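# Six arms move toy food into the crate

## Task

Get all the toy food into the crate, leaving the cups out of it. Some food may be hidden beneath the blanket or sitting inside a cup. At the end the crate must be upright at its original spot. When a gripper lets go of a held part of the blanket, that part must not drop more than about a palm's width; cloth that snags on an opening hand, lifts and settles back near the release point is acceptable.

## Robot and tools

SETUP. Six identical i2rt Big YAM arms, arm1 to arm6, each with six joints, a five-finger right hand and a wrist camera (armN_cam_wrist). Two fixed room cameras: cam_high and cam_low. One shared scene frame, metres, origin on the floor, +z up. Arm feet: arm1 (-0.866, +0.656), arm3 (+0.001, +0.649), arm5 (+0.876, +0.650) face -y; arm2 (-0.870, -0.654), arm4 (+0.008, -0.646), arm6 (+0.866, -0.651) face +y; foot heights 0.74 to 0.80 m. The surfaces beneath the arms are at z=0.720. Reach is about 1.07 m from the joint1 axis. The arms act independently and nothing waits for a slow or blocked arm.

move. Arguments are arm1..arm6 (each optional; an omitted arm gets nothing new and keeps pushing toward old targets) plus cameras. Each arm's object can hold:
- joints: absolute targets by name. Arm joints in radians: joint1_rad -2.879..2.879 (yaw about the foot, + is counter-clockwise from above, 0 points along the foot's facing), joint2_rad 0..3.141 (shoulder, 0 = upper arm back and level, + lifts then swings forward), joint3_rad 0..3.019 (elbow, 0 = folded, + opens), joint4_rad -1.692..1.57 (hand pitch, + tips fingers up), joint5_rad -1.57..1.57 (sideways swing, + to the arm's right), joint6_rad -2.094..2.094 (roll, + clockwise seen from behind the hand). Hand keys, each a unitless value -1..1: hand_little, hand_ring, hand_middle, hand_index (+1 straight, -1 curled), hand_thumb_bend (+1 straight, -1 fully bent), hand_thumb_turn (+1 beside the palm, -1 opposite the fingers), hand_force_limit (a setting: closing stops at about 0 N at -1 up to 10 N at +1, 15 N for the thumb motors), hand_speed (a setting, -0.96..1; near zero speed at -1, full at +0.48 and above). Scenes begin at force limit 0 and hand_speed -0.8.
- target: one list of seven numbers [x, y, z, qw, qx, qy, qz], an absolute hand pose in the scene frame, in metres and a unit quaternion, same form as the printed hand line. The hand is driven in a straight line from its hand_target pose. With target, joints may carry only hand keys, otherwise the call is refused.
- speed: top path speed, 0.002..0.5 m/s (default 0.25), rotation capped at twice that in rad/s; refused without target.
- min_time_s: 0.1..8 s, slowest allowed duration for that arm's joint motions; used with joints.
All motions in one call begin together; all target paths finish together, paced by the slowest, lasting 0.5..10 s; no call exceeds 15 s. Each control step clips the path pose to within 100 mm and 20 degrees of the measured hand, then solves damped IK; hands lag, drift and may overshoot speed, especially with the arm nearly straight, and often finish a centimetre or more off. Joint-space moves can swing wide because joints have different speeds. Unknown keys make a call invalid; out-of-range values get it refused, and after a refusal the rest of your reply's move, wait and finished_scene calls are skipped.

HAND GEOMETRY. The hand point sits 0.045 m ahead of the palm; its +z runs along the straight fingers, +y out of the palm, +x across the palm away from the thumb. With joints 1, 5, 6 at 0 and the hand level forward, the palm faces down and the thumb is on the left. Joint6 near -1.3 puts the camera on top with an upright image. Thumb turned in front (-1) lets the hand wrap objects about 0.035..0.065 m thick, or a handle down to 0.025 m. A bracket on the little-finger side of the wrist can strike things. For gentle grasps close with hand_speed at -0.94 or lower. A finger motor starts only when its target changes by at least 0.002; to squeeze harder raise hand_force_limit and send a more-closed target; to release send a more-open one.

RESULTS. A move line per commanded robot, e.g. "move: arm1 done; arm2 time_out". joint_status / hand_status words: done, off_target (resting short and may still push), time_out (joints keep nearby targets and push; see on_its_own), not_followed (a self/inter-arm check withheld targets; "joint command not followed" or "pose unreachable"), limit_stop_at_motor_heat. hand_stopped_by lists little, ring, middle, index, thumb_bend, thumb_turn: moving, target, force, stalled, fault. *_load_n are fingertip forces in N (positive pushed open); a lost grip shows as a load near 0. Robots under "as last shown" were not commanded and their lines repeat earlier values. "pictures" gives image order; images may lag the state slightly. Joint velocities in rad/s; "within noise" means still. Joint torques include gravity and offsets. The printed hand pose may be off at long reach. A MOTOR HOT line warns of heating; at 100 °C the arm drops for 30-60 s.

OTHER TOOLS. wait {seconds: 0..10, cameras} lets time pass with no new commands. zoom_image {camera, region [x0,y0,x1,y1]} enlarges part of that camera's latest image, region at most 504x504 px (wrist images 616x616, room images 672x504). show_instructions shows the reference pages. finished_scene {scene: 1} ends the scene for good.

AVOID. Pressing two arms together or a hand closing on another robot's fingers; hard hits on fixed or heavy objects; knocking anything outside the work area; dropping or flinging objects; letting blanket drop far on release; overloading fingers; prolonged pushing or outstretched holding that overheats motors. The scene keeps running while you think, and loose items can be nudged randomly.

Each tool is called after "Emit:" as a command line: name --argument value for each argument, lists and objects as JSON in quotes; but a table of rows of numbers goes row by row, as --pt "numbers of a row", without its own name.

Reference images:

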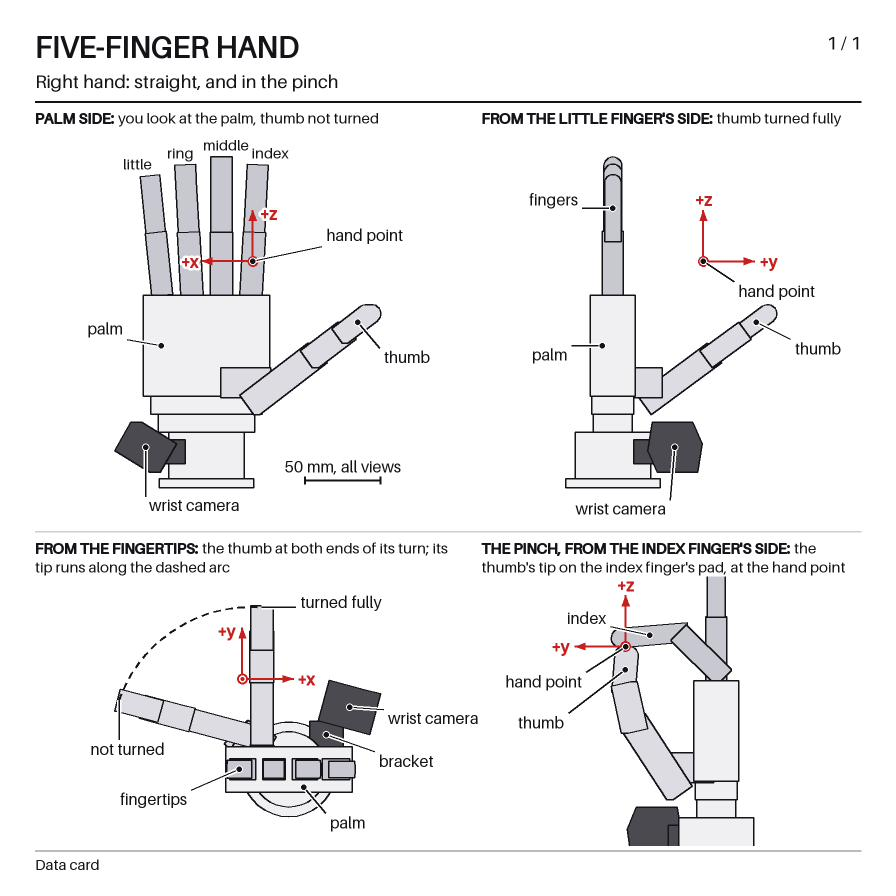

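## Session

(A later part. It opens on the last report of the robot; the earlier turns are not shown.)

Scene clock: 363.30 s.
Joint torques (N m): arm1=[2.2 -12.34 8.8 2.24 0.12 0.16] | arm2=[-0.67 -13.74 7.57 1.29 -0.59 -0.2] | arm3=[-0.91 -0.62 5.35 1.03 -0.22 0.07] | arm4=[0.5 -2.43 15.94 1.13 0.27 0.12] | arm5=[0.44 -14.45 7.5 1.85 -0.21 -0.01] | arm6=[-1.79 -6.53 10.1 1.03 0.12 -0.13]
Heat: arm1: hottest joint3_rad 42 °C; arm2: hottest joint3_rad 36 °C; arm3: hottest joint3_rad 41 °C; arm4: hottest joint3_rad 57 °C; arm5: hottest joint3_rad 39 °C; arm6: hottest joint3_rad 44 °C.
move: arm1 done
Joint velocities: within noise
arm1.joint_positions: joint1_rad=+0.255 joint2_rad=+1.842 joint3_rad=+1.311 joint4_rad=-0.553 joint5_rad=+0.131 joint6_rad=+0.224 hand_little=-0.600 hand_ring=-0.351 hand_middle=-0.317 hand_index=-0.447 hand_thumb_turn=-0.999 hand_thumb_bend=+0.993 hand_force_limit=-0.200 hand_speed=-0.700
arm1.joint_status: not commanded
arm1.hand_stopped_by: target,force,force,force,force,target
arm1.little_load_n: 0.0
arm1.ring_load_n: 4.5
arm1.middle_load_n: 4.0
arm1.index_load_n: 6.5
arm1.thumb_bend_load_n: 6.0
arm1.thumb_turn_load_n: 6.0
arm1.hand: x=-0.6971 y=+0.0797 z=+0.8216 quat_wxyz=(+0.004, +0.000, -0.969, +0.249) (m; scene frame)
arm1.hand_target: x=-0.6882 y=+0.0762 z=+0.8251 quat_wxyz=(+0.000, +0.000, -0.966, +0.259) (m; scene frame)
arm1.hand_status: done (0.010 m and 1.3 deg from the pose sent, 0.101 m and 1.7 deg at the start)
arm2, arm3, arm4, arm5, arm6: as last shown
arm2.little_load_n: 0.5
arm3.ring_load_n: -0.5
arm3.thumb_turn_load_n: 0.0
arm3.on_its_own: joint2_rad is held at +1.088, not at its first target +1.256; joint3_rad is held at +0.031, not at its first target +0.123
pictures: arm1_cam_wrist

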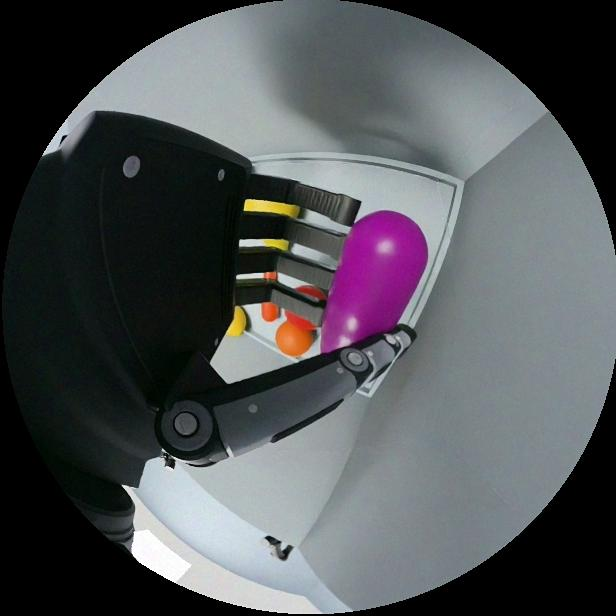

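Emit:
move --arm1 '{"target":[-0.685,0.079,0.803,0,0,0.9659,-0.2588],"speed":0.06}'

Emit:
move --arm1 '{"joints":{"hand_little":0.4,"hand_ring":0.35,"hand_middle":0.35,"hand_index":0.35,"hand_speed":-0.75}}' --cameras '["arm1_cam_wrist"]'

Scene clock: 364.43 s.
Joint torques (N m): arm1=[2.37 -11.99 8.43 2.25 0.12 0.15] | arm2=[-0.44 -13.8 7.65 1.22 -0.57 -0.21] | arm3=[-1.44 -0.38 5.65 0.99 -0.23 -0.07] | arm4=[0.56 -2.43 15.92 1.14 0.28 0.11] | arm5=[0.5 -14.45 7.5 1.84 -0.21 -0.01] | arm6=[-1.79 -6.59 10.09 1.01 0.11 -0.13]
Heat: arm1: hottest joint3_rad 42 °C; arm2: hottest joint3_rad 36 °C; arm3: hottest joint3_rad 41 °C; arm4: hottest joint3_rad 57 °C; arm5: hottest joint3_rad 39 °C; arm6: hottest joint3_rad 44 °C.
move: arm1 done
Joint velocities: within noise
arm1.joint_positions: joint1_rad=+0.260 joint2_rad=+1.863 joint3_rad=+1.285 joint4_rad=-0.499 joint5_rad=+0.134 joint6_rad=+0.230 hand_little=-0.600 hand_ring=-0.351 hand_middle=-0.317 hand_index=-0.447 hand_thumb_turn=-0.999 hand_thumb_bend=+0.993 hand_force_limit=-0.200 hand_speed=-0.700
arm1.joint_status: not commanded
arm1.hand_stopped_by: target,force,force,force,force,target
arm1.little_load_n: 0.0
arm1.ring_load_n: 4.5
arm1.middle_load_n: 4.0
arm1.index_load_n: 7.0
arm1.thumb_bend_load_n: 6.0
arm1.thumb_turn_load_n: 5.5
arm1.hand: x=-0.6947 y=+0.0811 z=+0.8026 quat_wxyz=(+0.003, -0.001, -0.968, +0.251) (m; scene frame)
arm1.hand_target: x=-0.6849 y=+0.0792 z=+0.8031 quat_wxyz=(+0.000, +0.000, -0.966, +0.259) (m; scene frame)
arm1.hand_status: done (0.010 m and 1.0 deg from the pose sent, 0.022 m and 1.3 deg at the start)
arm2.joint_positions: joint1_rad=-0.983 joint2_rad=+1.424 joint3_rad=+1.522 joint4_rad=-0.972 joint5_rad=-0.602 joint6_rad=-0.555 hand_little=-1.000 hand_ring=-1.000 hand_middle=+1.000 hand_index=+1.000 hand_thumb_turn=-1.000 hand_thumb_bend=+1.000 hand_force_limit=-0.250 hand_speed=-0.500
arm2.joint_status: not commanded
arm2.hand_stopped_by: target,target,target,target,target,target
arm2.little_load_n: 0.0
arm2.ring_load_n: 0.0
arm2.middle_load_n: 0.0
arm2.index_load_n: 0.0
arm2.thumb_bend_load_n: -0.5
arm2.thumb_turn_load_n: 0.0
arm2.hand: x=-0.5007 y=-0.2820 z=+1.0923 quat_wxyz=(-0.428, +0.899, -0.092, +0.027) (m; scene frame)
arm2.hand_target: x=-0.5001 y=-0.2801 z=+1.1000 quat_wxyz=(-0.437, +0.895, -0.078, +0.038) (m; scene frame)
arm2.hand_status: not commanded
arm3, arm4: as last shown
arm3.ring_load_n: 0.0
arm3.on_its_own: joint2_rad is held at +1.088, not at its first target +1.256; joint3_rad is held at +0.031, not at its first target +0.123
arm4.middle_load_n: -0.5
arm5.joint_positions: joint1_rad=-1.036 joint2_rad=+1.631 joint3_rad=+1.229 joint4_rad=-0.518 joint5_rad=-0.685 joint6_rad=-0.695 hand_little=+1.000 hand_ring=+1.000 hand_middle=+1.000 hand_index=+1.000 hand_thumb_turn=-1.000 hand_thumb_bend=+1.000 hand_force_limit=-0.200 hand_speed=-0.500
arm5.joint_status: not commanded
arm5.hand_stopped_by: target,target,target,target,target,target
arm5.little_load_n: 0.0
arm5.ring_load_n: 0.0
arm5.middle_load_n: 0.0
arm5.index_load_n: -0.5
arm5.thumb_bend_load_n: 0.0
arm5.thumb_turn_load_n: 0.0
arm5.hand: x=+0.4565 y=+0.2735 z=+0.9323 quat_wxyz=(+0.025, -0.046, -0.898, +0.437) (m; scene frame)
arm5.hand_target: x=+0.4599 y=+0.2701 z=+0.9301 quat_wxyz=(+0.023, -0.047, -0.898, +0.438) (m; scene frame)
arm5.hand_status: not commanded
arm6.joint_positions: joint1_rad=+0.654 joint2_rad=+1.221 joint3_rad=+0.920 joint4_rad=-0.410 joint5_rad=+0.360 joint6_rad=+0.306 hand_little=+1.000 hand_ring=+1.000 hand_middle=+1.000 hand_index=+1.000 hand_thumb_turn=-1.000 hand_thumb_bend=+1.000 hand_force_limit=-0.200 hand_speed=-0.500
arm6.joint_status: not commanded
arm6.hand_stopped_by: target,target,target,target,target,target
arm6.little_load_n: 0.0
arm6.ring_load_n: 0.0
arm6.middle_load_n: 0.0
arm6.index_load_n: 0.0
arm6.thumb_bend_load_n: 0.0
arm6.thumb_turn_load_n: 0.0
arm6.hand: x=+0.5759 y=-0.2495 z=+0.9728 quat_wxyz=(-0.441, +0.892, +0.090, -0.051) (m; scene frame)
arm6.hand_target: x=+0.5799 y=-0.2500 z=+0.9700 quat_wxyz=(-0.436, +0.894, +0.094, -0.046) (m; scene frame)
arm6.hand_status: not commanded
pictures: none

Scene clock: 366.37 s.
Joint torques (N m): arm1=[2.43 -12.1 8.46 2.18 0.11 0.15] | arm2=[-0.91 -13.51 7.65 1.28 -0.59 -0.2] | arm3=[-1.44 -1.03 5.6 1.18 -0.24 0.01] | arm4=[0.5 -2.43 15.95 1.13 0.27 0.12] | arm5=[0.44 -14.45 7.51 1.84 -0.21 -0.02] | arm6=[-1.9 -6.59 10.11 1.05 0.11 -0.14]
Heat: arm1: hottest joint3_rad 42 °C; arm2: hottest joint3_rad 36 °C; arm3: hottest joint3_rad 41 °C; arm4: hottest joint3_rad 57 °C; arm5: hottest joint3_rad 39 °C; arm6: hottest joint3_rad 44 °C.
move: arm1 done
Joint velocities: within noise
arm1.joint_positions: joint1_rad=+0.260 joint2_rad=+1.863 joint3_rad=+1.285 joint4_rad=-0.497 joint5_rad=+0.134 joint6_rad=+0.230 hand_little=+0.400 hand_ring=+0.350 hand_middle=+0.350 hand_index=+0.350 hand_thumb_turn=-1.000 hand_thumb_bend=+0.991 hand_force_limit=-0.200 hand_speed=-0.750
arm1.joint_status: all done
arm1.hand_stopped_by: target,target,target,target,force,target
arm1.little_load_n: 0.0
arm1.ring_load_n: 0.0
arm1.middle_load_n: 0.0
arm1.index_load_n: 0.0
arm1.thumb_bend_load_n: 0.0
arm1.thumb_turn_load_n: 0.0
arm1.hand: x=-0.6947 y=+0.0806 z=+0.8028 quat_wxyz=(+0.003, -0.002, -0.968, +0.252) (m; scene frame)
arm1.hand_target: x=-0.6850 y=+0.0791 z=+0.8031 quat_wxyz=(+0.000, +0.000, -0.966, +0.259) (m; scene frame)
arm1.hand_status: not commanded
arm2, arm5, arm6: as last shown
arm2.little_load_n: 0.5
arm2.ring_load_n: 0.5
arm2.thumb_bend_load_n: 0.0
arm3.joint_positions: joint1_rad=-0.671 joint2_rad=+1.082 joint3_rad=+0.021 joint4_rad=+0.808 joint5_rad=-0.643 joint6_rad=-0.163 hand_little=+1.000 hand_ring=+1.000 hand_middle=+1.000 hand_index=+1.000 hand_thumb_turn=-1.000 hand_thumb_bend=+1.000 hand_force_limit=-0.200 hand_speed=-0.500
arm3.joint_status: not commanded
arm3.hand_stopped_by: target,target,target,target,target,target
arm3.little_load_n: 0.0
arm3.ring_load_n: 0.0
arm3.middle_load_n: 0.0
arm3.index_load_n: 0.0
arm3.thumb_bend_load_n: 0.0
arm3.thumb_turn_load_n: 0.0
arm3.on_its_own: joint2_rad is held at +1.088, not at its first target +1.256; joint3_rad is held at +0.031, not at its first target +0.123
arm3.hand: x=-0.0670 y=+0.3427 z=+0.7906 quat_wxyz=(+0.004, +0.006, -0.773, +0.634) (m; scene frame)
arm3.hand_target: x=-0.0696 y=+0.3393 z=+0.7934 quat_wxyz=(+0.006, +0.007, -0.771, +0.636) (m; scene frame)
arm3.hand_status: not commanded
arm4.joint_positions: joint1_rad=+0.199 joint2_rad=+0.636 joint3_rad=+0.485 joint4_rad=-0.577 joint5_rad=+0.263 joint6_rad=+0.188 hand_little=-1.000 hand_ring=-1.000 hand_middle=+1.000 hand_index=+1.000 hand_thumb_turn=-1.000 hand_thumb_bend=+1.000 hand_force_limit=-0.250 hand_speed=-0.500
arm4.joint_status: not commanded
arm4.hand_stopped_by: target,target,target,target,target,target
arm4.little_load_n: 0.0
arm4.ring_load_n: 0.0
arm4.middle_load_n: -0.5
arm4.index_load_n: 0.0
arm4.thumb_bend_load_n: 0.0
arm4.thumb_turn_load_n: 0.0
arm4.hand: x=-0.0247 y=-0.3448 z=+0.9205 quat_wxyz=(-0.417, +0.905, -0.073, +0.046) (m; scene frame)
arm4.hand_target: x=-0.0297 y=-0.3310 z=+0.9497 quat_wxyz=(-0.437, +0.895, -0.078, +0.038) (m; scene frame)
arm4.hand_status: not commanded
arm5.ring_load_n: -0.5
arm5.index_load_n: 0.0
pictures: arm1_cam_wrist

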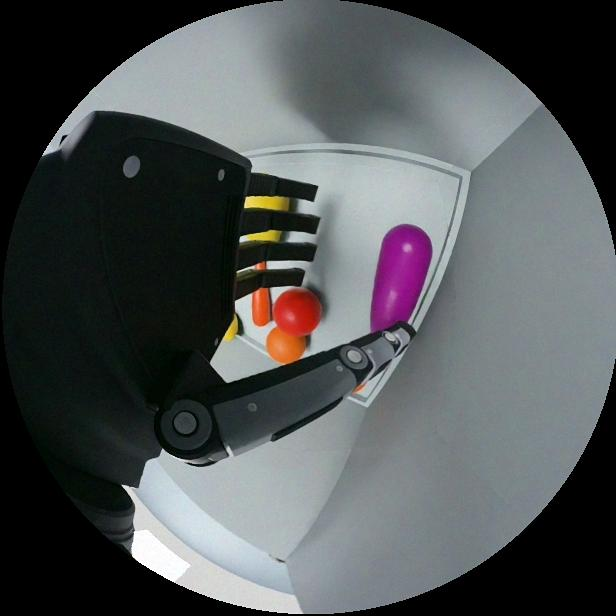

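Emit:
move --arm1 '{"target":[-0.69,0.075,0.93,0,0,0.9659,-0.2588],"speed":0.2}'

Emit:
move --arm1 '{"target":[-0.69,0.08,1.13,0,0,0.9659,-0.2588],"speed":0.3}' --arm3 '{"target":[0.02,0.33,0.93,0,0,0.8987,-0.4384],"speed":0.2}' --cameras '["cam_high","arm3_cam_wrist"]'

Emit:
zoom_image --camera "cam_high" --region '[230, 190, 420, 330]'

Scene clock: 367.83 s.
Joint torques (N m): arm1=[1.61 -11.63 13.26 1.05 -0.05 0.07] | arm2=[-0.56 -13.68 7.65 1.31 -0.59 -0.19] | arm3=[-1.08 0.09 5.55 1.06 -0.26 0.03] | arm4=[0.5 -2.43 15.94 1.13 0.27 0.12] | arm5=[0.5 -14.51 7.5 1.84 -0.21 -0.01] | arm6=[-1.79 -6.53 10.13 1.02 0.12 -0.13]
Heat: arm1: hottest joint3_rad 42 °C; arm2: hottest joint3_rad 36 °C; arm3: hottest joint3_rad 41 °C; arm4: hottest joint3_rad 57 °C; arm5: hottest joint3_rad 39 °C; arm6: hottest joint3_rad 44 °C.
move: arm1 off_target
Joint velocities: within noise
arm1.joint_positions: joint1_rad=+0.260 joint2_rad=+1.732 joint3_rad=+1.419 joint4_rad=-0.780 joint5_rad=+0.134 joint6_rad=+0.230 hand_little=+0.400 hand_ring=+0.350 hand_middle=+0.350 hand_index=+0.350 hand_thumb_turn=-1.000 hand_thumb_bend=+0.991 hand_force_limit=-0.200 hand_speed=-0.750
arm1.joint_status: not commanded
arm1.hand_stopped_by: target,target,target,target,force,target
arm1.little_load_n: 0.0
arm1.ring_load_n: 0.0
arm1.middle_load_n: 0.0
arm1.index_load_n: 0.0
arm1.thumb_bend_load_n: 0.0
arm1.thumb_turn_load_n: 0.0
arm1.hand: x=-0.6966 y=+0.0874 z=+0.9123 quat_wxyz=(+0.005, -0.001, -0.970, +0.244) (m; scene frame)
arm1.hand_target: x=-0.6901 y=+0.0756 z=+0.9302 quat_wxyz=(+0.000, +0.000, -0.966, +0.259) (m; scene frame)
arm1.hand_status: off_target (0.023 m and 1.8 deg from the pose sent, 0.127 m and 0.9 deg at the start)
arm2, arm3, arm4, arm5, arm6: as last shown
arm2.little_load_n: 0.0
arm2.ring_load_n: 0.0
arm3.on_its_own: joint2_rad is held at +1.088, not at its first target +1.256; joint3_rad is held at +0.031, not at its first target +0.123
arm4.middle_load_n: 0.0
arm5.ring_load_n: 0.0
pictures: none

Scene clock: 369.90 s.
Joint torques (N m): arm1=[1.67 -11.58 13.97 1.05 -0.01 0.09] | arm2=[-0.67 -13.68 7.57 1.29 -0.58 -0.2] | arm3=[-0.79 -0.32 11.69 0.28 0.07 0.15] | arm4=[0.5 -2.49 15.95 1.13 0.28 0.11] | arm5=[0.44 -14.45 7.51 1.83 -0.21 -0.01] | arm6=[-1.73 -6.65 10.09 1.03 0.11 -0.13]
Heat: arm1: hottest joint3_rad 42 °C; arm2: hottest joint3_rad 36 °C; arm3: hottest joint3_rad 41 °C; arm4: hottest joint3_rad 57 °C; arm5: hottest joint3_rad 39 °C; arm6: hottest joint3_rad 44 °C.
move: arm1 off_target; arm3 off_target
Joint velocities: within noise
arm1.joint_positions: joint1_rad=+0.260 joint2_rad=+1.711 joint3_rad=+1.917 joint4_rad=-1.302 joint5_rad=+0.134 joint6_rad=+0.230 hand_little=+0.400 hand_ring=+0.350 hand_middle=+0.350 hand_index=+0.350 hand_thumb_turn=-1.000 hand_thumb_bend=+0.991 hand_force_limit=-0.200 hand_speed=-0.750
arm1.joint_status: not commanded
arm1.hand_stopped_by: target,target,target,target,force,target
arm1.little_load_n: 0.0
arm1.ring_load_n: 0.0
arm1.middle_load_n: 0.0
arm1.index_load_n: 0.0
arm1.thumb_bend_load_n: 0.0
arm1.thumb_turn_load_n: 0.0
arm1.hand: x=-0.6963 y=+0.0853 z=+1.1110 quat_wxyz=(+0.006, -0.001, -0.970, +0.243) (m; scene frame)
arm1.hand_target: x=-0.6901 y=+0.0807 z=+1.1299 quat_wxyz=(+0.000, +0.000, -0.966, +0.259) (m; scene frame)
arm1.hand_status: off_target (0.021 m and 2.0 deg from the pose sent, 0.218 m and 1.9 deg at the start)
arm2, arm4, arm5, arm6: as last shown
arm3.joint_positions: joint1_rad=-0.084 joint2_rad=+0.656 joint3_rad=+0.575 joint4_rad=-0.607 joint5_rad=-0.055 joint6_rad=-0.044 hand_little=+1.000 hand_ring=+1.000 hand_middle=+1.000 hand_index=+1.000 hand_thumb_turn=-1.000 hand_thumb_bend=+1.000 hand_force_limit=-0.200 hand_speed=-0.500
arm3.joint_status: not commanded
arm3.hand_stopped_by: target,target,target,target,target,target
arm3.little_load_n: 0.0
arm3.ring_load_n: 0.0
arm3.middle_load_n: 0.0
arm3.index_load_n: 0.0
arm3.thumb_bend_load_n: 0.0
arm3.thumb_turn_load_n: 0.0
arm3.hand: x=+0.0189 y=+0.3370 z=+0.9115 quat_wxyz=(+0.001, +0.002, -0.903, +0.430) (m; scene frame)
arm3.hand_target: x=+0.0200 y=+0.3303 z=+0.9297 quat_wxyz=(+0.000, +0.000, -0.899, +0.439) (m; scene frame)
arm3.hand_status: off_target (0.020 m and 1.1 deg from the pose sent, 0.165 m and 26.7 deg at the start)
arm4.index_load_n: -0.5
pictures: arm3_cam_wrist, cam_high

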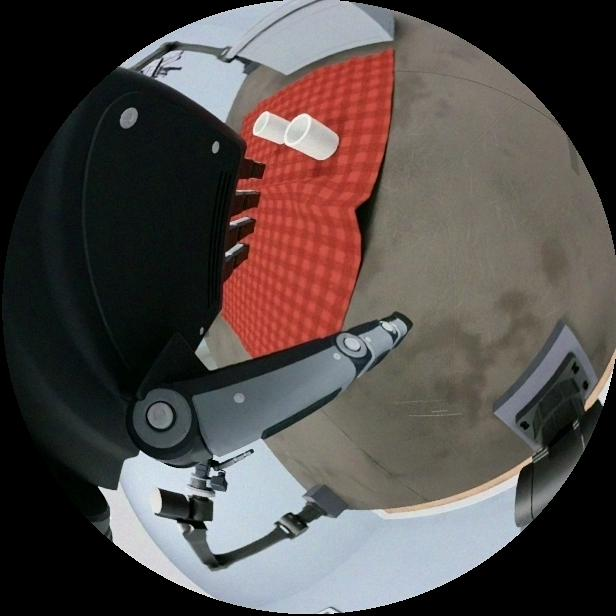

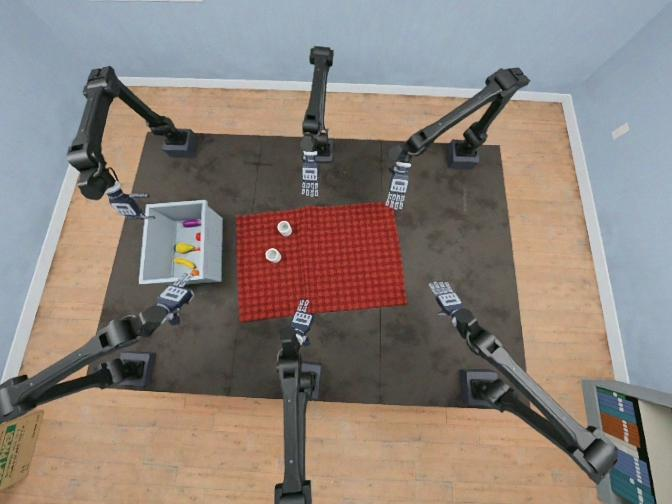

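Scaled by 2.653 from the camera's 672x504 image, which has a finer 960x720 frame.

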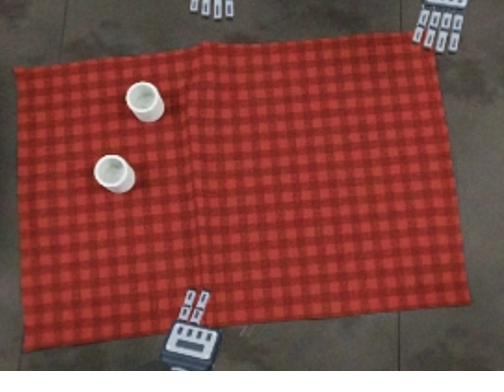

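Emit:
move --arm1 '{"target":[-0.55,0.17,1.13,0,0,0.9659,-0.2588],"speed":0.3}' --cameras '["cam_high","cam_low","arm1_cam_wrist"]'

Scene clock: 372.30 s.
Joint torques (N m): arm1=[0.38 -11.81 10.07 0.98 0.2 0.15] | arm2=[-0.67 -13.68 7.61 1.28 -0.59 -0.2] | arm3=[0.32 0.79 11.78 0.25 -0.02 0.09] | arm4=[0.5 -2.43 15.94 1.13 0.28 0.12] | arm5=[0.5 -14.45 7.5 1.84 -0.21 -0.01] | arm6=[-1.79 -6.48 10.09 1.02 0.12 -0.14]
Heat: arm1: hottest joint3_rad 42 °C; arm2: hottest joint3_rad 36 °C; arm3: hottest joint3_rad 42 °C; arm4: hottest joint3_rad 57 °C; arm5: hottest joint3_rad 39 °C; arm6: hottest joint3_rad 44 °C.
move: arm1 done
Joint velocities: within noise
arm1.joint_positions: joint1_rad=+0.586 joint2_rad=+1.664 joint3_rad=+1.888 joint4_rad=-1.348 joint5_rad=+0.274 joint6_rad=+0.502 hand_little=+0.400 hand_ring=+0.350 hand_middle=+0.350 hand_index=+0.350 hand_thumb_turn=-1.000 hand_thumb_bend=+0.991 hand_force_limit=-0.200 hand_speed=-0.750
arm1.joint_status: not commanded
arm1.hand_stopped_by: target,target,target,target,force,target
arm1.little_load_n: 0.5
arm1.ring_load_n: 0.0
arm1.middle_load_n: 0.0
arm1.index_load_n: 0.0
arm1.thumb_bend_load_n: 0.0
arm1.thumb_turn_load_n: 0.0
arm1.hand: x=-0.5428 y=+0.1712 z=+1.1231 quat_wxyz=(+0.000, +0.011, -0.967, +0.256) (m; scene frame)
arm1.hand_target: x=-0.5500 y=+0.1701 z=+1.1299 quat_wxyz=(+0.000, +0.000, -0.966, +0.259) (m; scene frame)
arm1.hand_status: done (0.010 m and 1.3 deg from the pose sent, 0.170 m and 2.0 deg at the start)
arm2, arm3, arm4, arm5, arm6: as last shown
arm2.little_load_n: 0.5
arm4.index_load_n: 0.0
arm5.index_load_n: -0.5
pictures: arm1_cam_wrist, cam_high, cam_low

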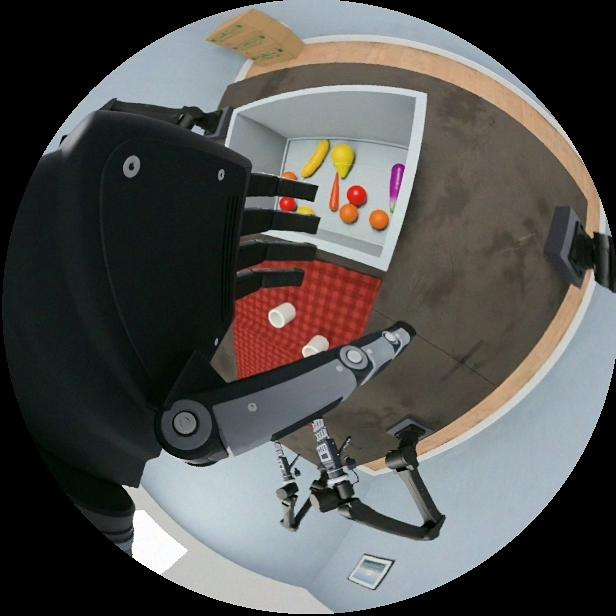

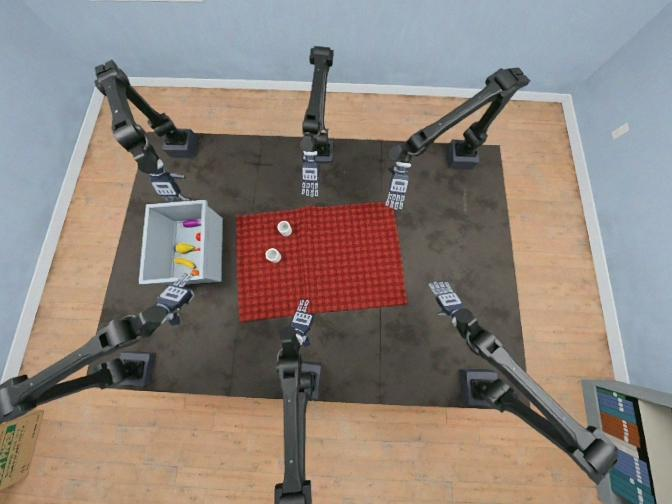

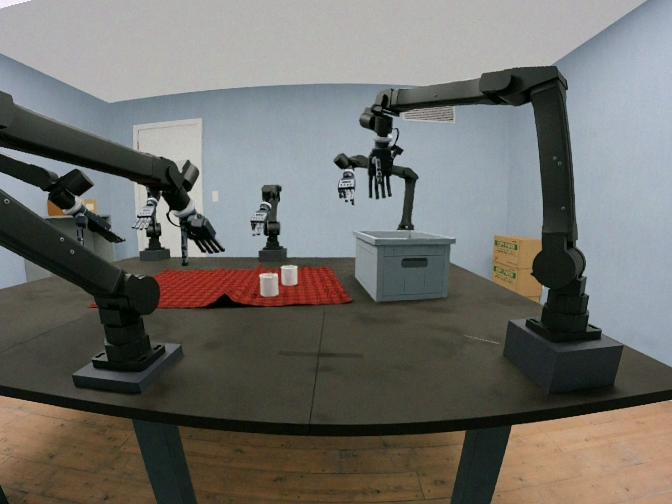

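Emit:
zoom_image --camera "cam_high" --region '[230, 195, 410, 330]'

Emit:
zoom_image --camera "cam_low" --region '[80, 250, 360, 320]'

Scaled by 2.800 from the camera's 672x504 image, which has a finer 960x720 frame.

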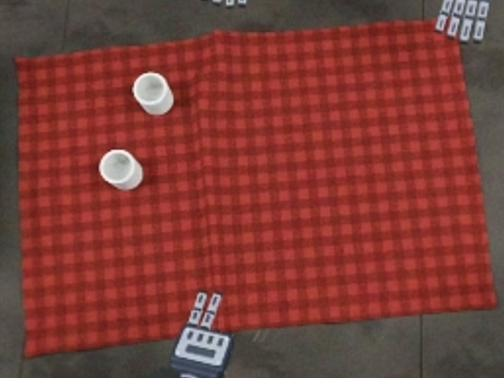

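Scaled by 1.800 from the camera's 672x504 image, which has a finer 960x720 frame.

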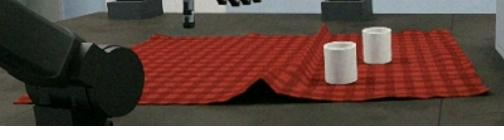

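Emit:
move --arm3 '{"target":[-0.03,0.30,0.86,0,0,0.7771,-0.6293],"speed":0.25}' --cameras '["arm3_cam_wrist"]'

Scene clock: 375.40 s.
Joint torques (N m): arm1=[0.26 -11.81 10.07 0.98 0.2 0.16] | arm2=[-0.67 -13.57 7.6 1.21 -0.57 -0.18] | arm3=[-1.61 0.62 7.16 1.98 -0.2 0.1] | arm4=[0.56 -2.43 15.94 1.14 0.28 0.11] | arm5=[0.5 -14.45 7.5 1.85 -0.21 -0.01] | arm6=[-1.61 -6.65 10.13 1.06 0.11 -0.13]
Heat: arm1: hottest joint3_rad 42 °C; arm2: hottest joint3_rad 36 °C; arm3: hottest joint3_rad 42 °C; arm4: hottest joint3_rad 57 °C; arm5: hottest joint3_rad 39 °C; arm6: hottest joint3_rad 44 °C.
move: arm3 done
Joint velocities: within noise
arm1, arm2, arm4, arm5, arm6: as last shown
arm1.little_load_n: 0.0
arm1.hand: x=-0.5428 y=+0.1711 z=+1.1231 quat_wxyz=(+0.000, +0.011, -0.967, +0.256) (m; scene frame)
arm2.little_load_n: 0.0
arm2.index_load_n: -0.5
arm3.joint_positions: joint1_rad=-0.356 joint2_rad=+0.738 joint3_rad=+0.185 joint4_rad=+0.311 joint5_rad=-0.338 joint6_rad=-0.080 hand_little=+1.000 hand_ring=+1.000 hand_middle=+1.000 hand_index=+1.000 hand_thumb_turn=-1.000 hand_thumb_bend=+1.000 hand_force_limit=-0.200 hand_speed=-0.500
arm3.joint_status: not commanded
arm3.hand_stopped_by: target,target,target,target,target,target
arm3.little_load_n: 0.0
arm3.ring_load_n: 0.0
arm3.middle_load_n: 0.0
arm3.index_load_n: 0.0
arm3.thumb_bend_load_n: 0.0
arm3.thumb_turn_load_n: 0.0
arm3.hand: x=-0.0283 y=+0.3003 z=+0.8588 quat_wxyz=(-0.001, +0.003, -0.781, +0.624) (m; scene frame)
arm3.hand_target: x=-0.0300 y=+0.3000 z=+0.8602 quat_wxyz=(+0.000, +0.000, -0.777, +0.629) (m; scene frame)
arm3.hand_status: done (0.002 m and 0.9 deg from the pose sent, 0.080 m and 27.1 deg at the start)
arm5.index_load_n: 0.0
arm6.little_load_n: -0.5
arm6.middle_load_n: 0.5
pictures: arm3_cam_wrist

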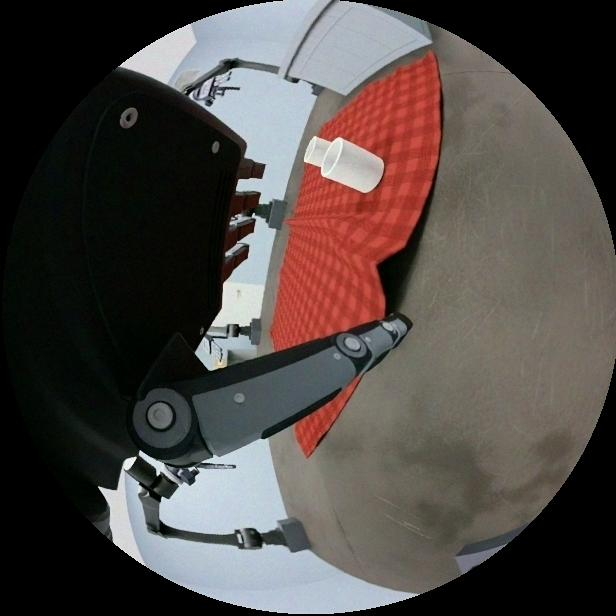

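Emit:
move --arm3 '{"target":[-0.036,0.285,0.79,0,0,0.7771,-0.6293],"speed":0.12}' --cameras '["arm3_cam_wrist"]'

Scene clock: 377.13 s.
Joint torques (N m): arm1=[0.38 -11.69 10.09 0.96 0.2 0.16] | arm2=[-0.67 -13.57 7.68 1.29 -0.57 -0.18] | arm3=[-2.08 -3.55 3.67 1.85 -0.23 0.07] | arm4=[0.62 -2.37 15.92 1.14 0.28 0.11] | arm5=[0.44 -14.45 7.5 1.84 -0.21 -0.01] | arm6=[-1.73 -6.59 10.09 1.05 0.12 -0.14]
Heat: arm1: hottest joint3_rad 42 °C; arm2: hottest joint3_rad 36 °C; arm3: hottest joint3_rad 42 °C; arm4: hottest joint3_rad 58 °C; arm5: hottest joint3_rad 39 °C; arm6: hottest joint3_rad 44 °C.
move: arm3 done
Joint velocities: within noise
arm1, arm2, arm4, arm5, arm6: as last shown
arm2.index_load_n: 0.0
arm3.joint_positions: joint1_rad=-0.356 joint2_rad=+1.263 joint3_rad=+0.117 joint4_rad=+0.905 joint5_rad=-0.340 joint6_rad=-0.080 hand_little=+1.000 hand_ring=+1.000 hand_middle=+1.000 hand_index=+1.000 hand_thumb_turn=-1.000 hand_thumb_bend=+1.000 hand_force_limit=-0.200 hand_speed=-0.500
arm3.joint_status: not commanded
arm3.hand_stopped_by: target,target,target,target,target,target
arm3.little_load_n: 0.0
arm3.ring_load_n: -0.5
arm3.middle_load_n: -0.5
arm3.index_load_n: 0.0
arm3.thumb_bend_load_n: 0.0
arm3.thumb_turn_load_n: 0.0
arm3.hand: x=-0.0338 y=+0.2842 z=+0.7878 quat_wxyz=(-0.002, +0.004, -0.781, +0.624) (m; scene frame)
arm3.hand_target: x=-0.0360 y=+0.2850 z=+0.7900 quat_wxyz=(+0.000, +0.000, -0.777, +0.629) (m; scene frame)
arm3.hand_status: done (0.003 m and 0.9 deg from the pose sent, 0.071 m and 0.9 deg at the start)
arm5.little_load_n: -0.5
arm6.little_load_n: 0.0
arm6.middle_load_n: 0.0
pictures: arm3_cam_wrist

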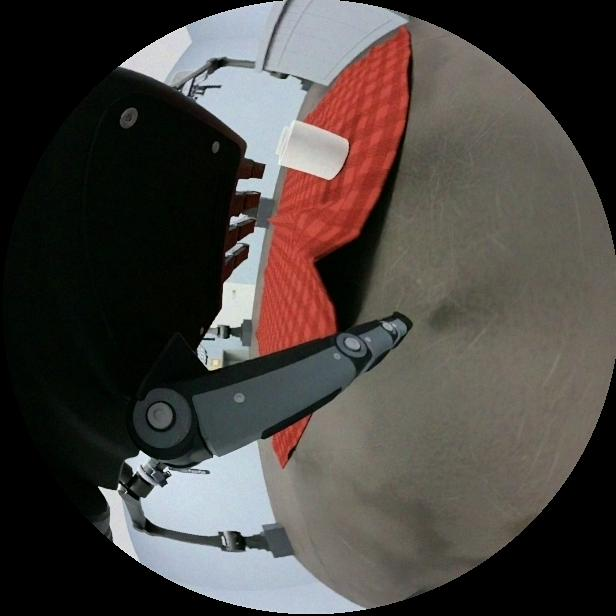

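Emit:
move --arm3 '{"target":[-0.046,0.25,0.778,0,0,0.7771,-0.6293],"speed":0.08}' --cameras '["arm3_cam_wrist","cam_low"]'

Emit:
zoom_image --camera "cam_low" --region '[130, 240, 310, 320]'

Scene clock: 378.40 s.
Joint torques (N m): arm1=[0.32 -11.75 10.07 0.96 0.2 0.16] | arm2=[-0.56 -13.63 7.61 1.29 -0.58 -0.19] | arm3=[-0.62 -3.25 4.71 1.88 -0.05 0.09] | arm4=[0.5 -2.43 15.95 1.14 0.28 0.12] | arm5=[0.44 -14.45 7.5 1.84 -0.21 -0.01] | arm6=[-1.79 -6.71 10.09 1.05 0.11 -0.14]
Heat: arm1: hottest joint3_rad 42 °C; arm2: hottest joint3_rad 36 °C; arm3: hottest joint3_rad 42 °C; arm4: hottest joint3_rad 58 °C; arm5: hottest joint3_rad 39 °C; arm6: hottest joint3_rad 44 °C.
move: arm3 off_target
Joint velocities: within noise
arm1, arm2, arm4, arm5, arm6: as last shown
arm3.joint_positions: joint1_rad=-0.356 joint2_rad=+1.448 joint3_rad=+0.177 joint4_rad=+1.013 joint5_rad=-0.334 joint6_rad=-0.078 hand_little=+1.000 hand_ring=+1.000 hand_middle=+1.000 hand_index=+1.000 hand_thumb_turn=-1.000 hand_thumb_bend=+1.000 hand_force_limit=-0.200 hand_speed=-0.500
arm3.joint_status: not commanded
arm3.hand_stopped_by: target,target,target,target,target,target
arm3.little_load_n: 0.0
arm3.ring_load_n: 0.0
arm3.middle_load_n: 0.0
arm3.index_load_n: 0.0
arm3.thumb_bend_load_n: 0.0
arm3.thumb_turn_load_n: 0.0
arm3.hand: x=-0.0431 y=+0.2608 z=+0.7700 quat_wxyz=(-0.002, -0.001, -0.786, +0.618) (m; scene frame)
arm3.hand_target: x=-0.0460 y=+0.2503 z=+0.7782 quat_wxyz=(+0.000, +0.000, -0.777, +0.629) (m; scene frame)
arm3.hand_status: off_target (0.014 m and 1.7 deg from the pose sent, 0.038 m and 0.9 deg at the start)
arm4.little_load_n: 0.5
pictures: arm3_cam_wrist, cam_low

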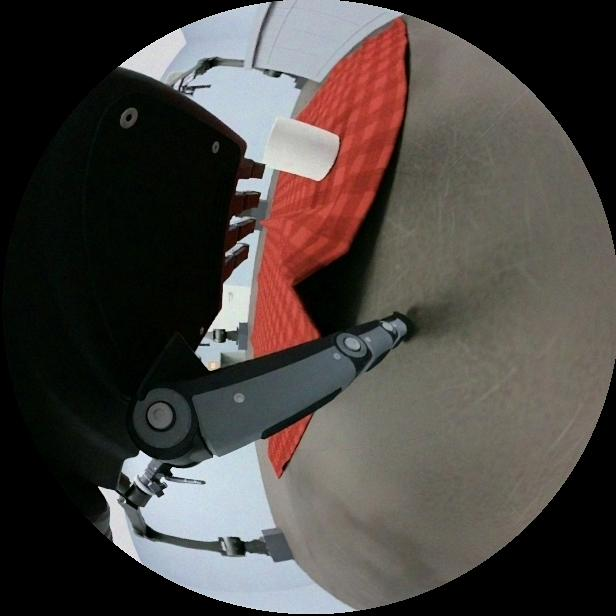

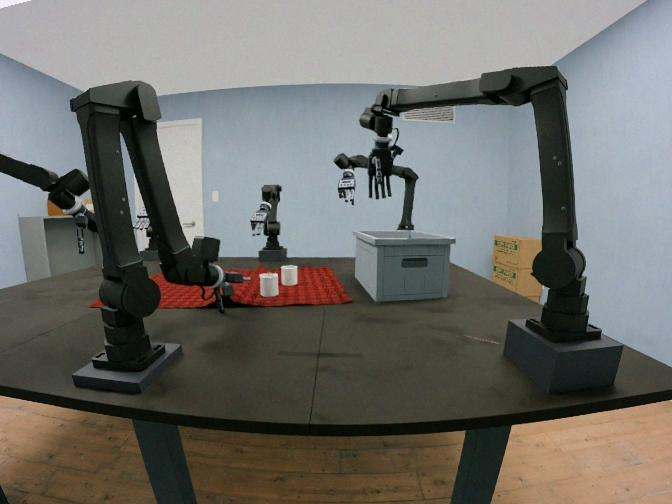

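Scaled by 2.800 from the camera's 672x504 image, which has a finer 960x720 frame.

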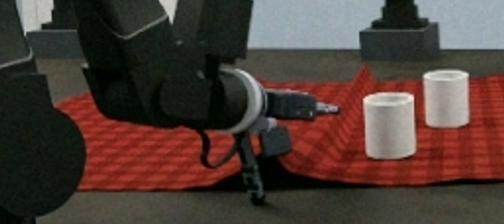

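Emit:
move --arm3 '{"target":[-0.046,0.228,0.787,0,0,0.7771,-0.6293],"speed":0.1}' --cameras '["arm3_cam_wrist"]'

Scene clock: 379.47 s.
Joint torques (N m): arm1=[0.44 -11.75 10.11 0.98 0.21 0.15] | arm2=[-0.44 -13.63 7.64 1.26 -0.58 -0.2] | arm3=[0.09 -5.01 5.6 0.65 -0.02 0.06] | arm4=[0.5 -2.43 15.94 1.14 0.28 0.11] | arm5=[0.44 -14.45 7.5 1.84 -0.21 -0.01] | arm6=[-1.79 -6.53 10.1 1.02 0.12 -0.14]
Heat: arm1: hottest joint3_rad 42 °C; arm2: hottest joint3_rad 36 °C; arm3: hottest joint3_rad 42 °C; arm4: hottest joint3_rad 58 °C; arm5: hottest joint3_rad 39 °C; arm6: hottest joint3_rad 44 °C.
move: arm3 done
Joint velocities: within noise
arm1, arm4: as last shown
arm1.little_load_n: 0.5
arm2.joint_positions: joint1_rad=-0.983 joint2_rad=+1.424 joint3_rad=+1.522 joint4_rad=-0.972 joint5_rad=-0.602 joint6_rad=-0.555 hand_little=-1.000 hand_ring=-1.000 hand_middle=+1.000 hand_index=+1.000 hand_thumb_turn=-1.000 hand_thumb_bend=+1.000 hand_force_limit=-0.250 hand_speed=-0.500
arm2.joint_status: not commanded
arm2.hand_stopped_by: target,target,target,target,target,target
arm2.little_load_n: 0.5
arm2.ring_load_n: 0.5
arm2.middle_load_n: 0.0
arm2.index_load_n: 0.0
arm2.thumb_bend_load_n: 0.0
arm2.thumb_turn_load_n: 0.0
arm2.hand: x=-0.5007 y=-0.2820 z=+1.0923 quat_wxyz=(-0.428, +0.899, -0.092, +0.027) (m; scene frame)
arm2.hand_target: x=-0.5001 y=-0.2801 z=+1.1000 quat_wxyz=(-0.437, +0.895, -0.078, +0.038) (m; scene frame)
arm2.hand_status: not commanded
arm3.joint_positions: joint1_rad=-0.333 joint2_rad=+1.448 joint3_rad=+0.232 joint4_rad=+0.987 joint5_rad=-0.306 joint6_rad=-0.072 hand_little=+1.000 hand_ring=+1.000 hand_middle=+1.000 hand_index=+1.000 hand_thumb_turn=-1.000 hand_thumb_bend=+1.000 hand_force_limit=-0.200 hand_speed=-0.500
arm3.joint_status: not commanded
arm3.hand_stopped_by: target,target,target,target,target,target
arm3.little_load_n: 0.0
arm3.ring_load_n: 0.0
arm3.middle_load_n: -0.5
arm3.index_load_n: 0.0
arm3.thumb_bend_load_n: 0.0
arm3.thumb_turn_load_n: -0.5
arm3.hand: x=-0.0466 y=+0.2371 z=+0.7830 quat_wxyz=(+0.003, +0.000, -0.778, +0.628) (m; scene frame)
arm3.hand_target: x=-0.0460 y=+0.2283 z=+0.7871 quat_wxyz=(+0.000, +0.000, -0.777, +0.629) (m; scene frame)
arm3.hand_status: done (0.010 m and 0.5 deg from the pose sent, 0.037 m and 1.7 deg at the start)
arm4.little_load_n: 0.0
arm5.joint_positions: joint1_rad=-1.036 joint2_rad=+1.631 joint3_rad=+1.229 joint4_rad=-0.518 joint5_rad=-0.685 joint6_rad=-0.695 hand_little=+1.000 hand_ring=+1.000 hand_middle=+1.000 hand_index=+1.000 hand_thumb_turn=-1.000 hand_thumb_bend=+1.000 hand_force_limit=-0.200 hand_speed=-0.500
arm5.joint_status: not commanded
arm5.hand_stopped_by: target,target,target,target,target,target
arm5.little_load_n: 0.0
arm5.ring_load_n: 0.0
arm5.middle_load_n: 0.0
arm5.index_load_n: -0.5
arm5.thumb_bend_load_n: 0.0
arm5.thumb_turn_load_n: 0.0
arm5.hand: x=+0.4565 y=+0.2735 z=+0.9323 quat_wxyz=(+0.025, -0.046, -0.898, +0.437) (m; scene frame)
arm5.hand_target: x=+0.4599 y=+0.2701 z=+0.9301 quat_wxyz=(+0.023, -0.047, -0.898, +0.438) (m; scene frame)
arm5.hand_status: not commanded
arm6.joint_positions: joint1_rad=+0.654 joint2_rad=+1.221 joint3_rad=+0.920 joint4_rad=-0.410 joint5_rad=+0.360 joint6_rad=+0.306 hand_little=+1.000 hand_ring=+1.000 hand_middle=+1.000 hand_index=+1.000 hand_thumb_turn=-1.000 hand_thumb_bend=+1.000 hand_force_limit=-0.200 hand_speed=-0.500
arm6.joint_status: not commanded
arm6.hand_stopped_by: target,target,target,target,target,target
arm6.little_load_n: 0.0
arm6.ring_load_n: 0.0
arm6.middle_load_n: 0.0
arm6.index_load_n: 0.0
arm6.thumb_bend_load_n: 0.0
arm6.thumb_turn_load_n: 0.5
arm6.hand: x=+0.5759 y=-0.2495 z=+0.9728 quat_wxyz=(-0.441, +0.892, +0.090, -0.051) (m; scene frame)
arm6.hand_target: x=+0.5799 y=-0.2500 z=+0.9700 quat_wxyz=(-0.436, +0.894, +0.094, -0.046) (m; scene frame)
arm6.hand_status: not commanded
pictures: arm3_cam_wrist

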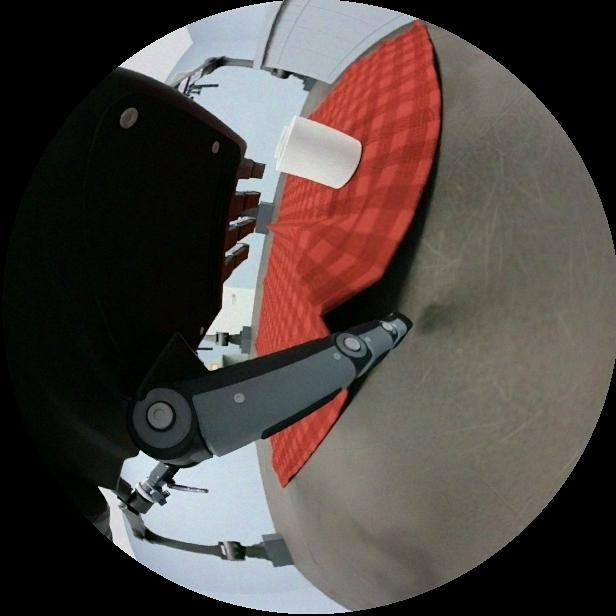

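Emit:
move --arm3 '{"target":[-0.048,0.198,0.783,0,0,0.7771,-0.6293],"speed":0.08}' --cameras '["arm3_cam_wrist"]'

Scene clock: 380.77 s.
Joint torques (N m): arm1=[0.38 -11.69 10.07 0.98 0.2 0.15] | arm2=[-0.79 -13.86 7.61 1.25 -0.58 -0.2] | arm3=[-0.15 -5.3 5.91 0.75 0.01 0.11] | arm4=[0.56 -2.43 15.92 1.16 0.28 0.12] | arm5=[0.5 -14.45 7.5 1.85 -0.21 -0.01] | arm6=[-1.79 -6.53 10.11 1.03 0.12 -0.13]
Heat: arm1: hottest joint3_rad 42 °C; arm2: hottest joint3_rad 36 °C; arm3: hottest joint3_rad 42 °C; arm4: hottest joint3_rad 58 °C; arm5: hottest joint3_rad 39 °C; arm6: hottest joint3_rad 44 °C.
move: arm3 off_target
Joint velocities: within noise
arm1, arm2, arm5, arm6: as last shown
arm1.little_load_n: -0.5
arm2.ring_load_n: 0.0
arm3.joint_positions: joint1_rad=-0.309 joint2_rad=+1.523 joint3_rad=+0.303 joint4_rad=+0.987 joint5_rad=-0.281 joint6_rad=-0.067 hand_little=+1.000 hand_ring=+1.000 hand_middle=+1.000 hand_index=+1.000 hand_thumb_turn=-1.000 hand_thumb_bend=+1.000 hand_force_limit=-0.200 hand_speed=-0.500
arm3.joint_status: not commanded
arm3.hand_stopped_by: target,target,target,target,target,target
arm3.little_load_n: 0.0
arm3.ring_load_n: 0.0
arm3.middle_load_n: 0.0
arm3.index_load_n: -0.5
arm3.thumb_bend_load_n: 0.0
arm3.thumb_turn_load_n: 0.0
arm3.hand: x=-0.0489 y=+0.2097 z=+0.7788 quat_wxyz=(+0.004, -0.001, -0.780, +0.626) (m; scene frame)
arm3.hand_target: x=-0.0479 y=+0.1984 z=+0.7832 quat_wxyz=(+0.000, +0.000, -0.777, +0.629) (m; scene frame)
arm3.hand_status: off_target (0.013 m and 0.7 deg from the pose sent, 0.039 m and 0.5 deg at the start)
arm4.joint_positions: joint1_rad=+0.199 joint2_rad=+0.636 joint3_rad=+0.485 joint4_rad=-0.577 joint5_rad=+0.263 joint6_rad=+0.188 hand_little=-1.000 hand_ring=-1.000 hand_middle=+1.000 hand_index=+1.000 hand_thumb_turn=-1.000 hand_thumb_bend=+1.000 hand_force_limit=-0.250 hand_speed=-0.500
arm4.joint_status: not commanded
arm4.hand_stopped_by: target,target,target,target,target,target
arm4.little_load_n: 0.0
arm4.ring_load_n: 0.0
arm4.middle_load_n: 0.0
arm4.index_load_n: 0.0
arm4.thumb_bend_load_n: 0.0
arm4.thumb_turn_load_n: 0.0
arm4.hand: x=-0.0247 y=-0.3448 z=+0.9205 quat_wxyz=(-0.417, +0.905, -0.073, +0.046) (m; scene frame)
arm4.hand_target: x=-0.0297 y=-0.3310 z=+0.9497 quat_wxyz=(-0.437, +0.895, -0.078, +0.038) (m; scene frame)
arm4.hand_status: not commanded
arm5.index_load_n: 0.0
arm6.middle_load_n: -0.5
arm6.thumb_turn_load_n: 0.0
pictures: arm3_cam_wrist

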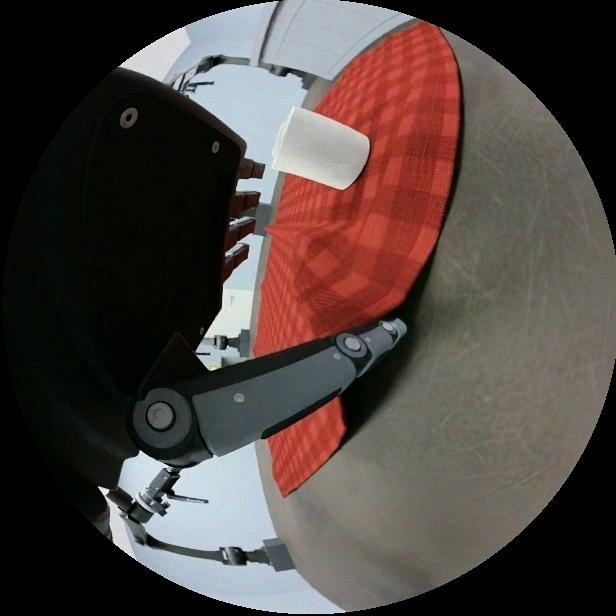

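Emit:
move --arm3 '{"target":[-0.050,0.180,0.783,0,0,0.7771,-0.6293],"speed":0.08}' --cameras '["arm3_cam_wrist"]'

Scene clock: 382.77 s.
Joint torques (N m): arm1=[0.44 -11.81 10.09 0.95 0.2 0.16] | arm2=[-0.62 -13.86 7.58 1.31 -0.56 -0.21] | arm3=[-0.62 -6.07 6.09 0.58 0.02 0.11] | arm4=[0.5 -2.43 15.94 1.14 0.27 0.12] | arm5=[0.44 -14.45 7.5 1.84 -0.21 -0.01] | arm6=[-1.67 -6.53 10.1 1.02 0.11 -0.14]
Heat: arm1: hottest joint3_rad 42 °C; arm2: hottest joint3_rad 36 °C; arm3: hottest joint3_rad 41 °C; arm4: hottest joint3_rad 58 °C; arm5: hottest joint3_rad 39 °C; arm6: hottest joint3_rad 44 °C.
move: arm3 off_target
Joint velocities: within noise
arm1, arm2, arm4, arm5, arm6: as last shown
arm1.little_load_n: 0.0
arm2.little_load_n: 0.0
arm3.joint_positions: joint1_rad=-0.299 joint2_rad=+1.554 joint3_rad=+0.347 joint4_rad=+0.981 joint5_rad=-0.271 joint6_rad=-0.064 hand_little=+1.000 hand_ring=+1.000 hand_middle=+1.000 hand_index=+1.000 hand_thumb_turn=-1.000 hand_thumb_bend=+1.000 hand_force_limit=-0.200 hand_speed=-0.500
arm3.joint_status: not commanded
arm3.hand_stopped_by: target,target,target,target,target,target
arm3.little_load_n: 0.0
arm3.ring_load_n: 0.0
arm3.middle_load_n: 0.0
arm3.index_load_n: 0.0
arm3.thumb_bend_load_n: 0.0
arm3.thumb_turn_load_n: 0.0
arm3.hand: x=-0.0512 y=+0.1922 z=+0.7807 quat_wxyz=(+0.004, +0.000, -0.778, +0.628) (m; scene frame)
arm3.hand_target: x=-0.0499 y=+0.1804 z=+0.7832 quat_wxyz=(+0.000, +0.000, -0.777, +0.629) (m; scene frame)
arm3.hand_status: off_target (0.012 m and 0.5 deg from the pose sent, 0.030 m and 0.7 deg at the start)
arm6.middle_load_n: 0.0
arm6.thumb_bend_load_n: 0.5
pictures: arm3_cam_wrist

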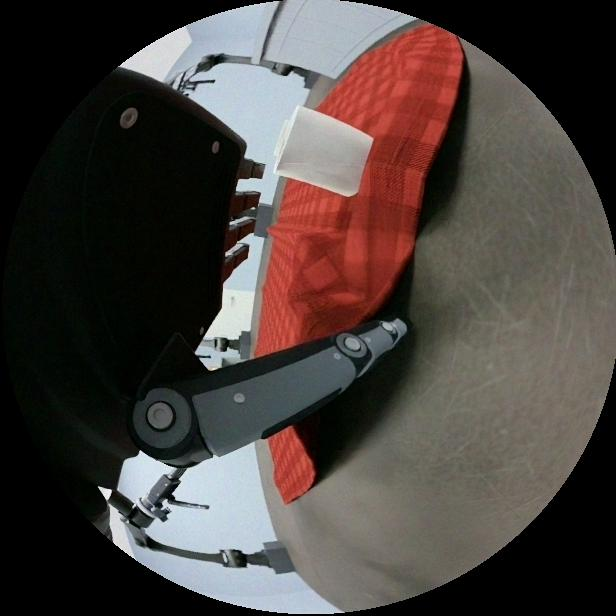

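Emit:
move --arm3 '{"joints":{"hand_speed":-0.6,"hand_force_limit":-0.3,"hand_index":-0.5,"hand_middle":-0.5,"hand_thumb_bend":-0.1}}' --cameras '["arm3_cam_wrist","cam_low"]'

Scene clock: 385.20 s.
Joint torques (N m): arm1=[0.38 -11.81 10.09 0.94 0.2 0.16] | arm2=[-0.73 -13.74 7.57 1.33 -0.59 -0.21] | arm3=[-0.26 -5.95 5.79 0.47 -0.14 0.08] | arm4=[0.5 -2.43 15.94 1.13 0.27 0.12] | arm5=[0.44 -14.51 7.49 1.83 -0.21 -0.02] | arm6=[-1.73 -6.71 10.1 1.05 0.11 -0.14]
Heat: arm1: hottest joint3_rad 42 °C; arm2: hottest joint3_rad 36 °C; arm3: hottest joint3_rad 41 °C; arm4: hottest joint3_rad 58 °C; arm5: hottest joint3_rad 39 °C; arm6: hottest joint3_rad 44 °C.
move: arm3 off_target
Joint velocities: within noise
arm1, arm2, arm4, arm5, arm6: as last shown
arm3.joint_positions: joint1_rad=-0.299 joint2_rad=+1.554 joint3_rad=+0.354 joint4_rad=+0.981 joint5_rad=-0.268 joint6_rad=-0.063 hand_little=+1.000 hand_ring=+1.000 hand_middle=-0.248 hand_index=-0.249 hand_thumb_turn=-1.000 hand_thumb_bend=+0.322 hand_force_limit=-0.300 hand_speed=-0.600
arm3.joint_status: hand_middle off_target (ended at -0.248, target -0.500); hand_index off_target (ended at -0.249, target -0.500); hand_thumb_bend off_target (ended at +0.322, target -0.100); the others done
arm3.hand_stopped_by: target,target,force,force,force,target
arm3.little_load_n: 0.0
arm3.ring_load_n: 0.0
arm3.middle_load_n: 6.5
arm3.index_load_n: 2.5
arm3.thumb_bend_load_n: 5.0
arm3.thumb_turn_load_n: 0.0
arm3.hand: x=-0.0527 y=+0.1890 z=+0.7832 quat_wxyz=(+0.006, -0.001, -0.776, +0.631) (m; scene frame)
arm3.hand_target: x=-0.0500 y=+0.1804 z=+0.7833 quat_wxyz=(+0.000, +0.000, -0.777, +0.630) (m; scene frame)
arm3.hand_status: not commanded
arm6.thumb_bend_load_n: 0.0
pictures: arm3_cam_wrist, cam_low

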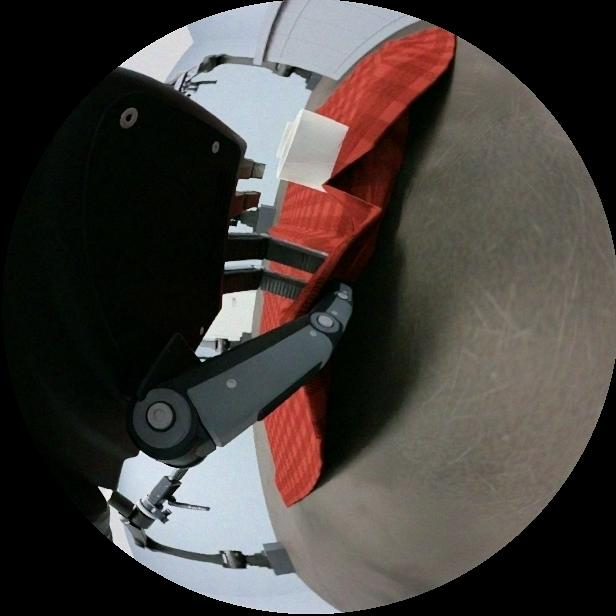

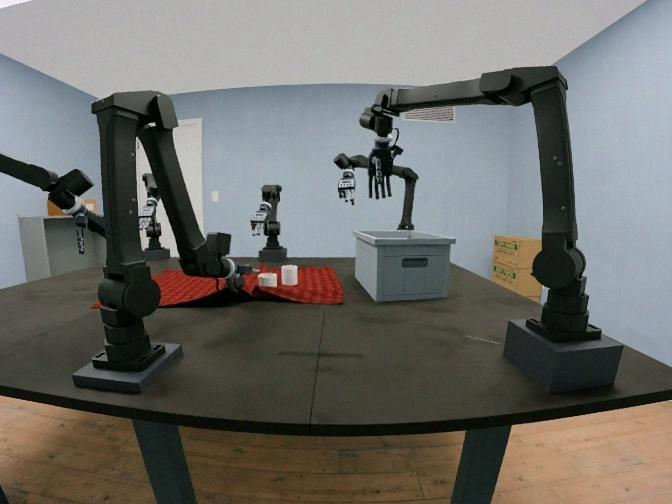

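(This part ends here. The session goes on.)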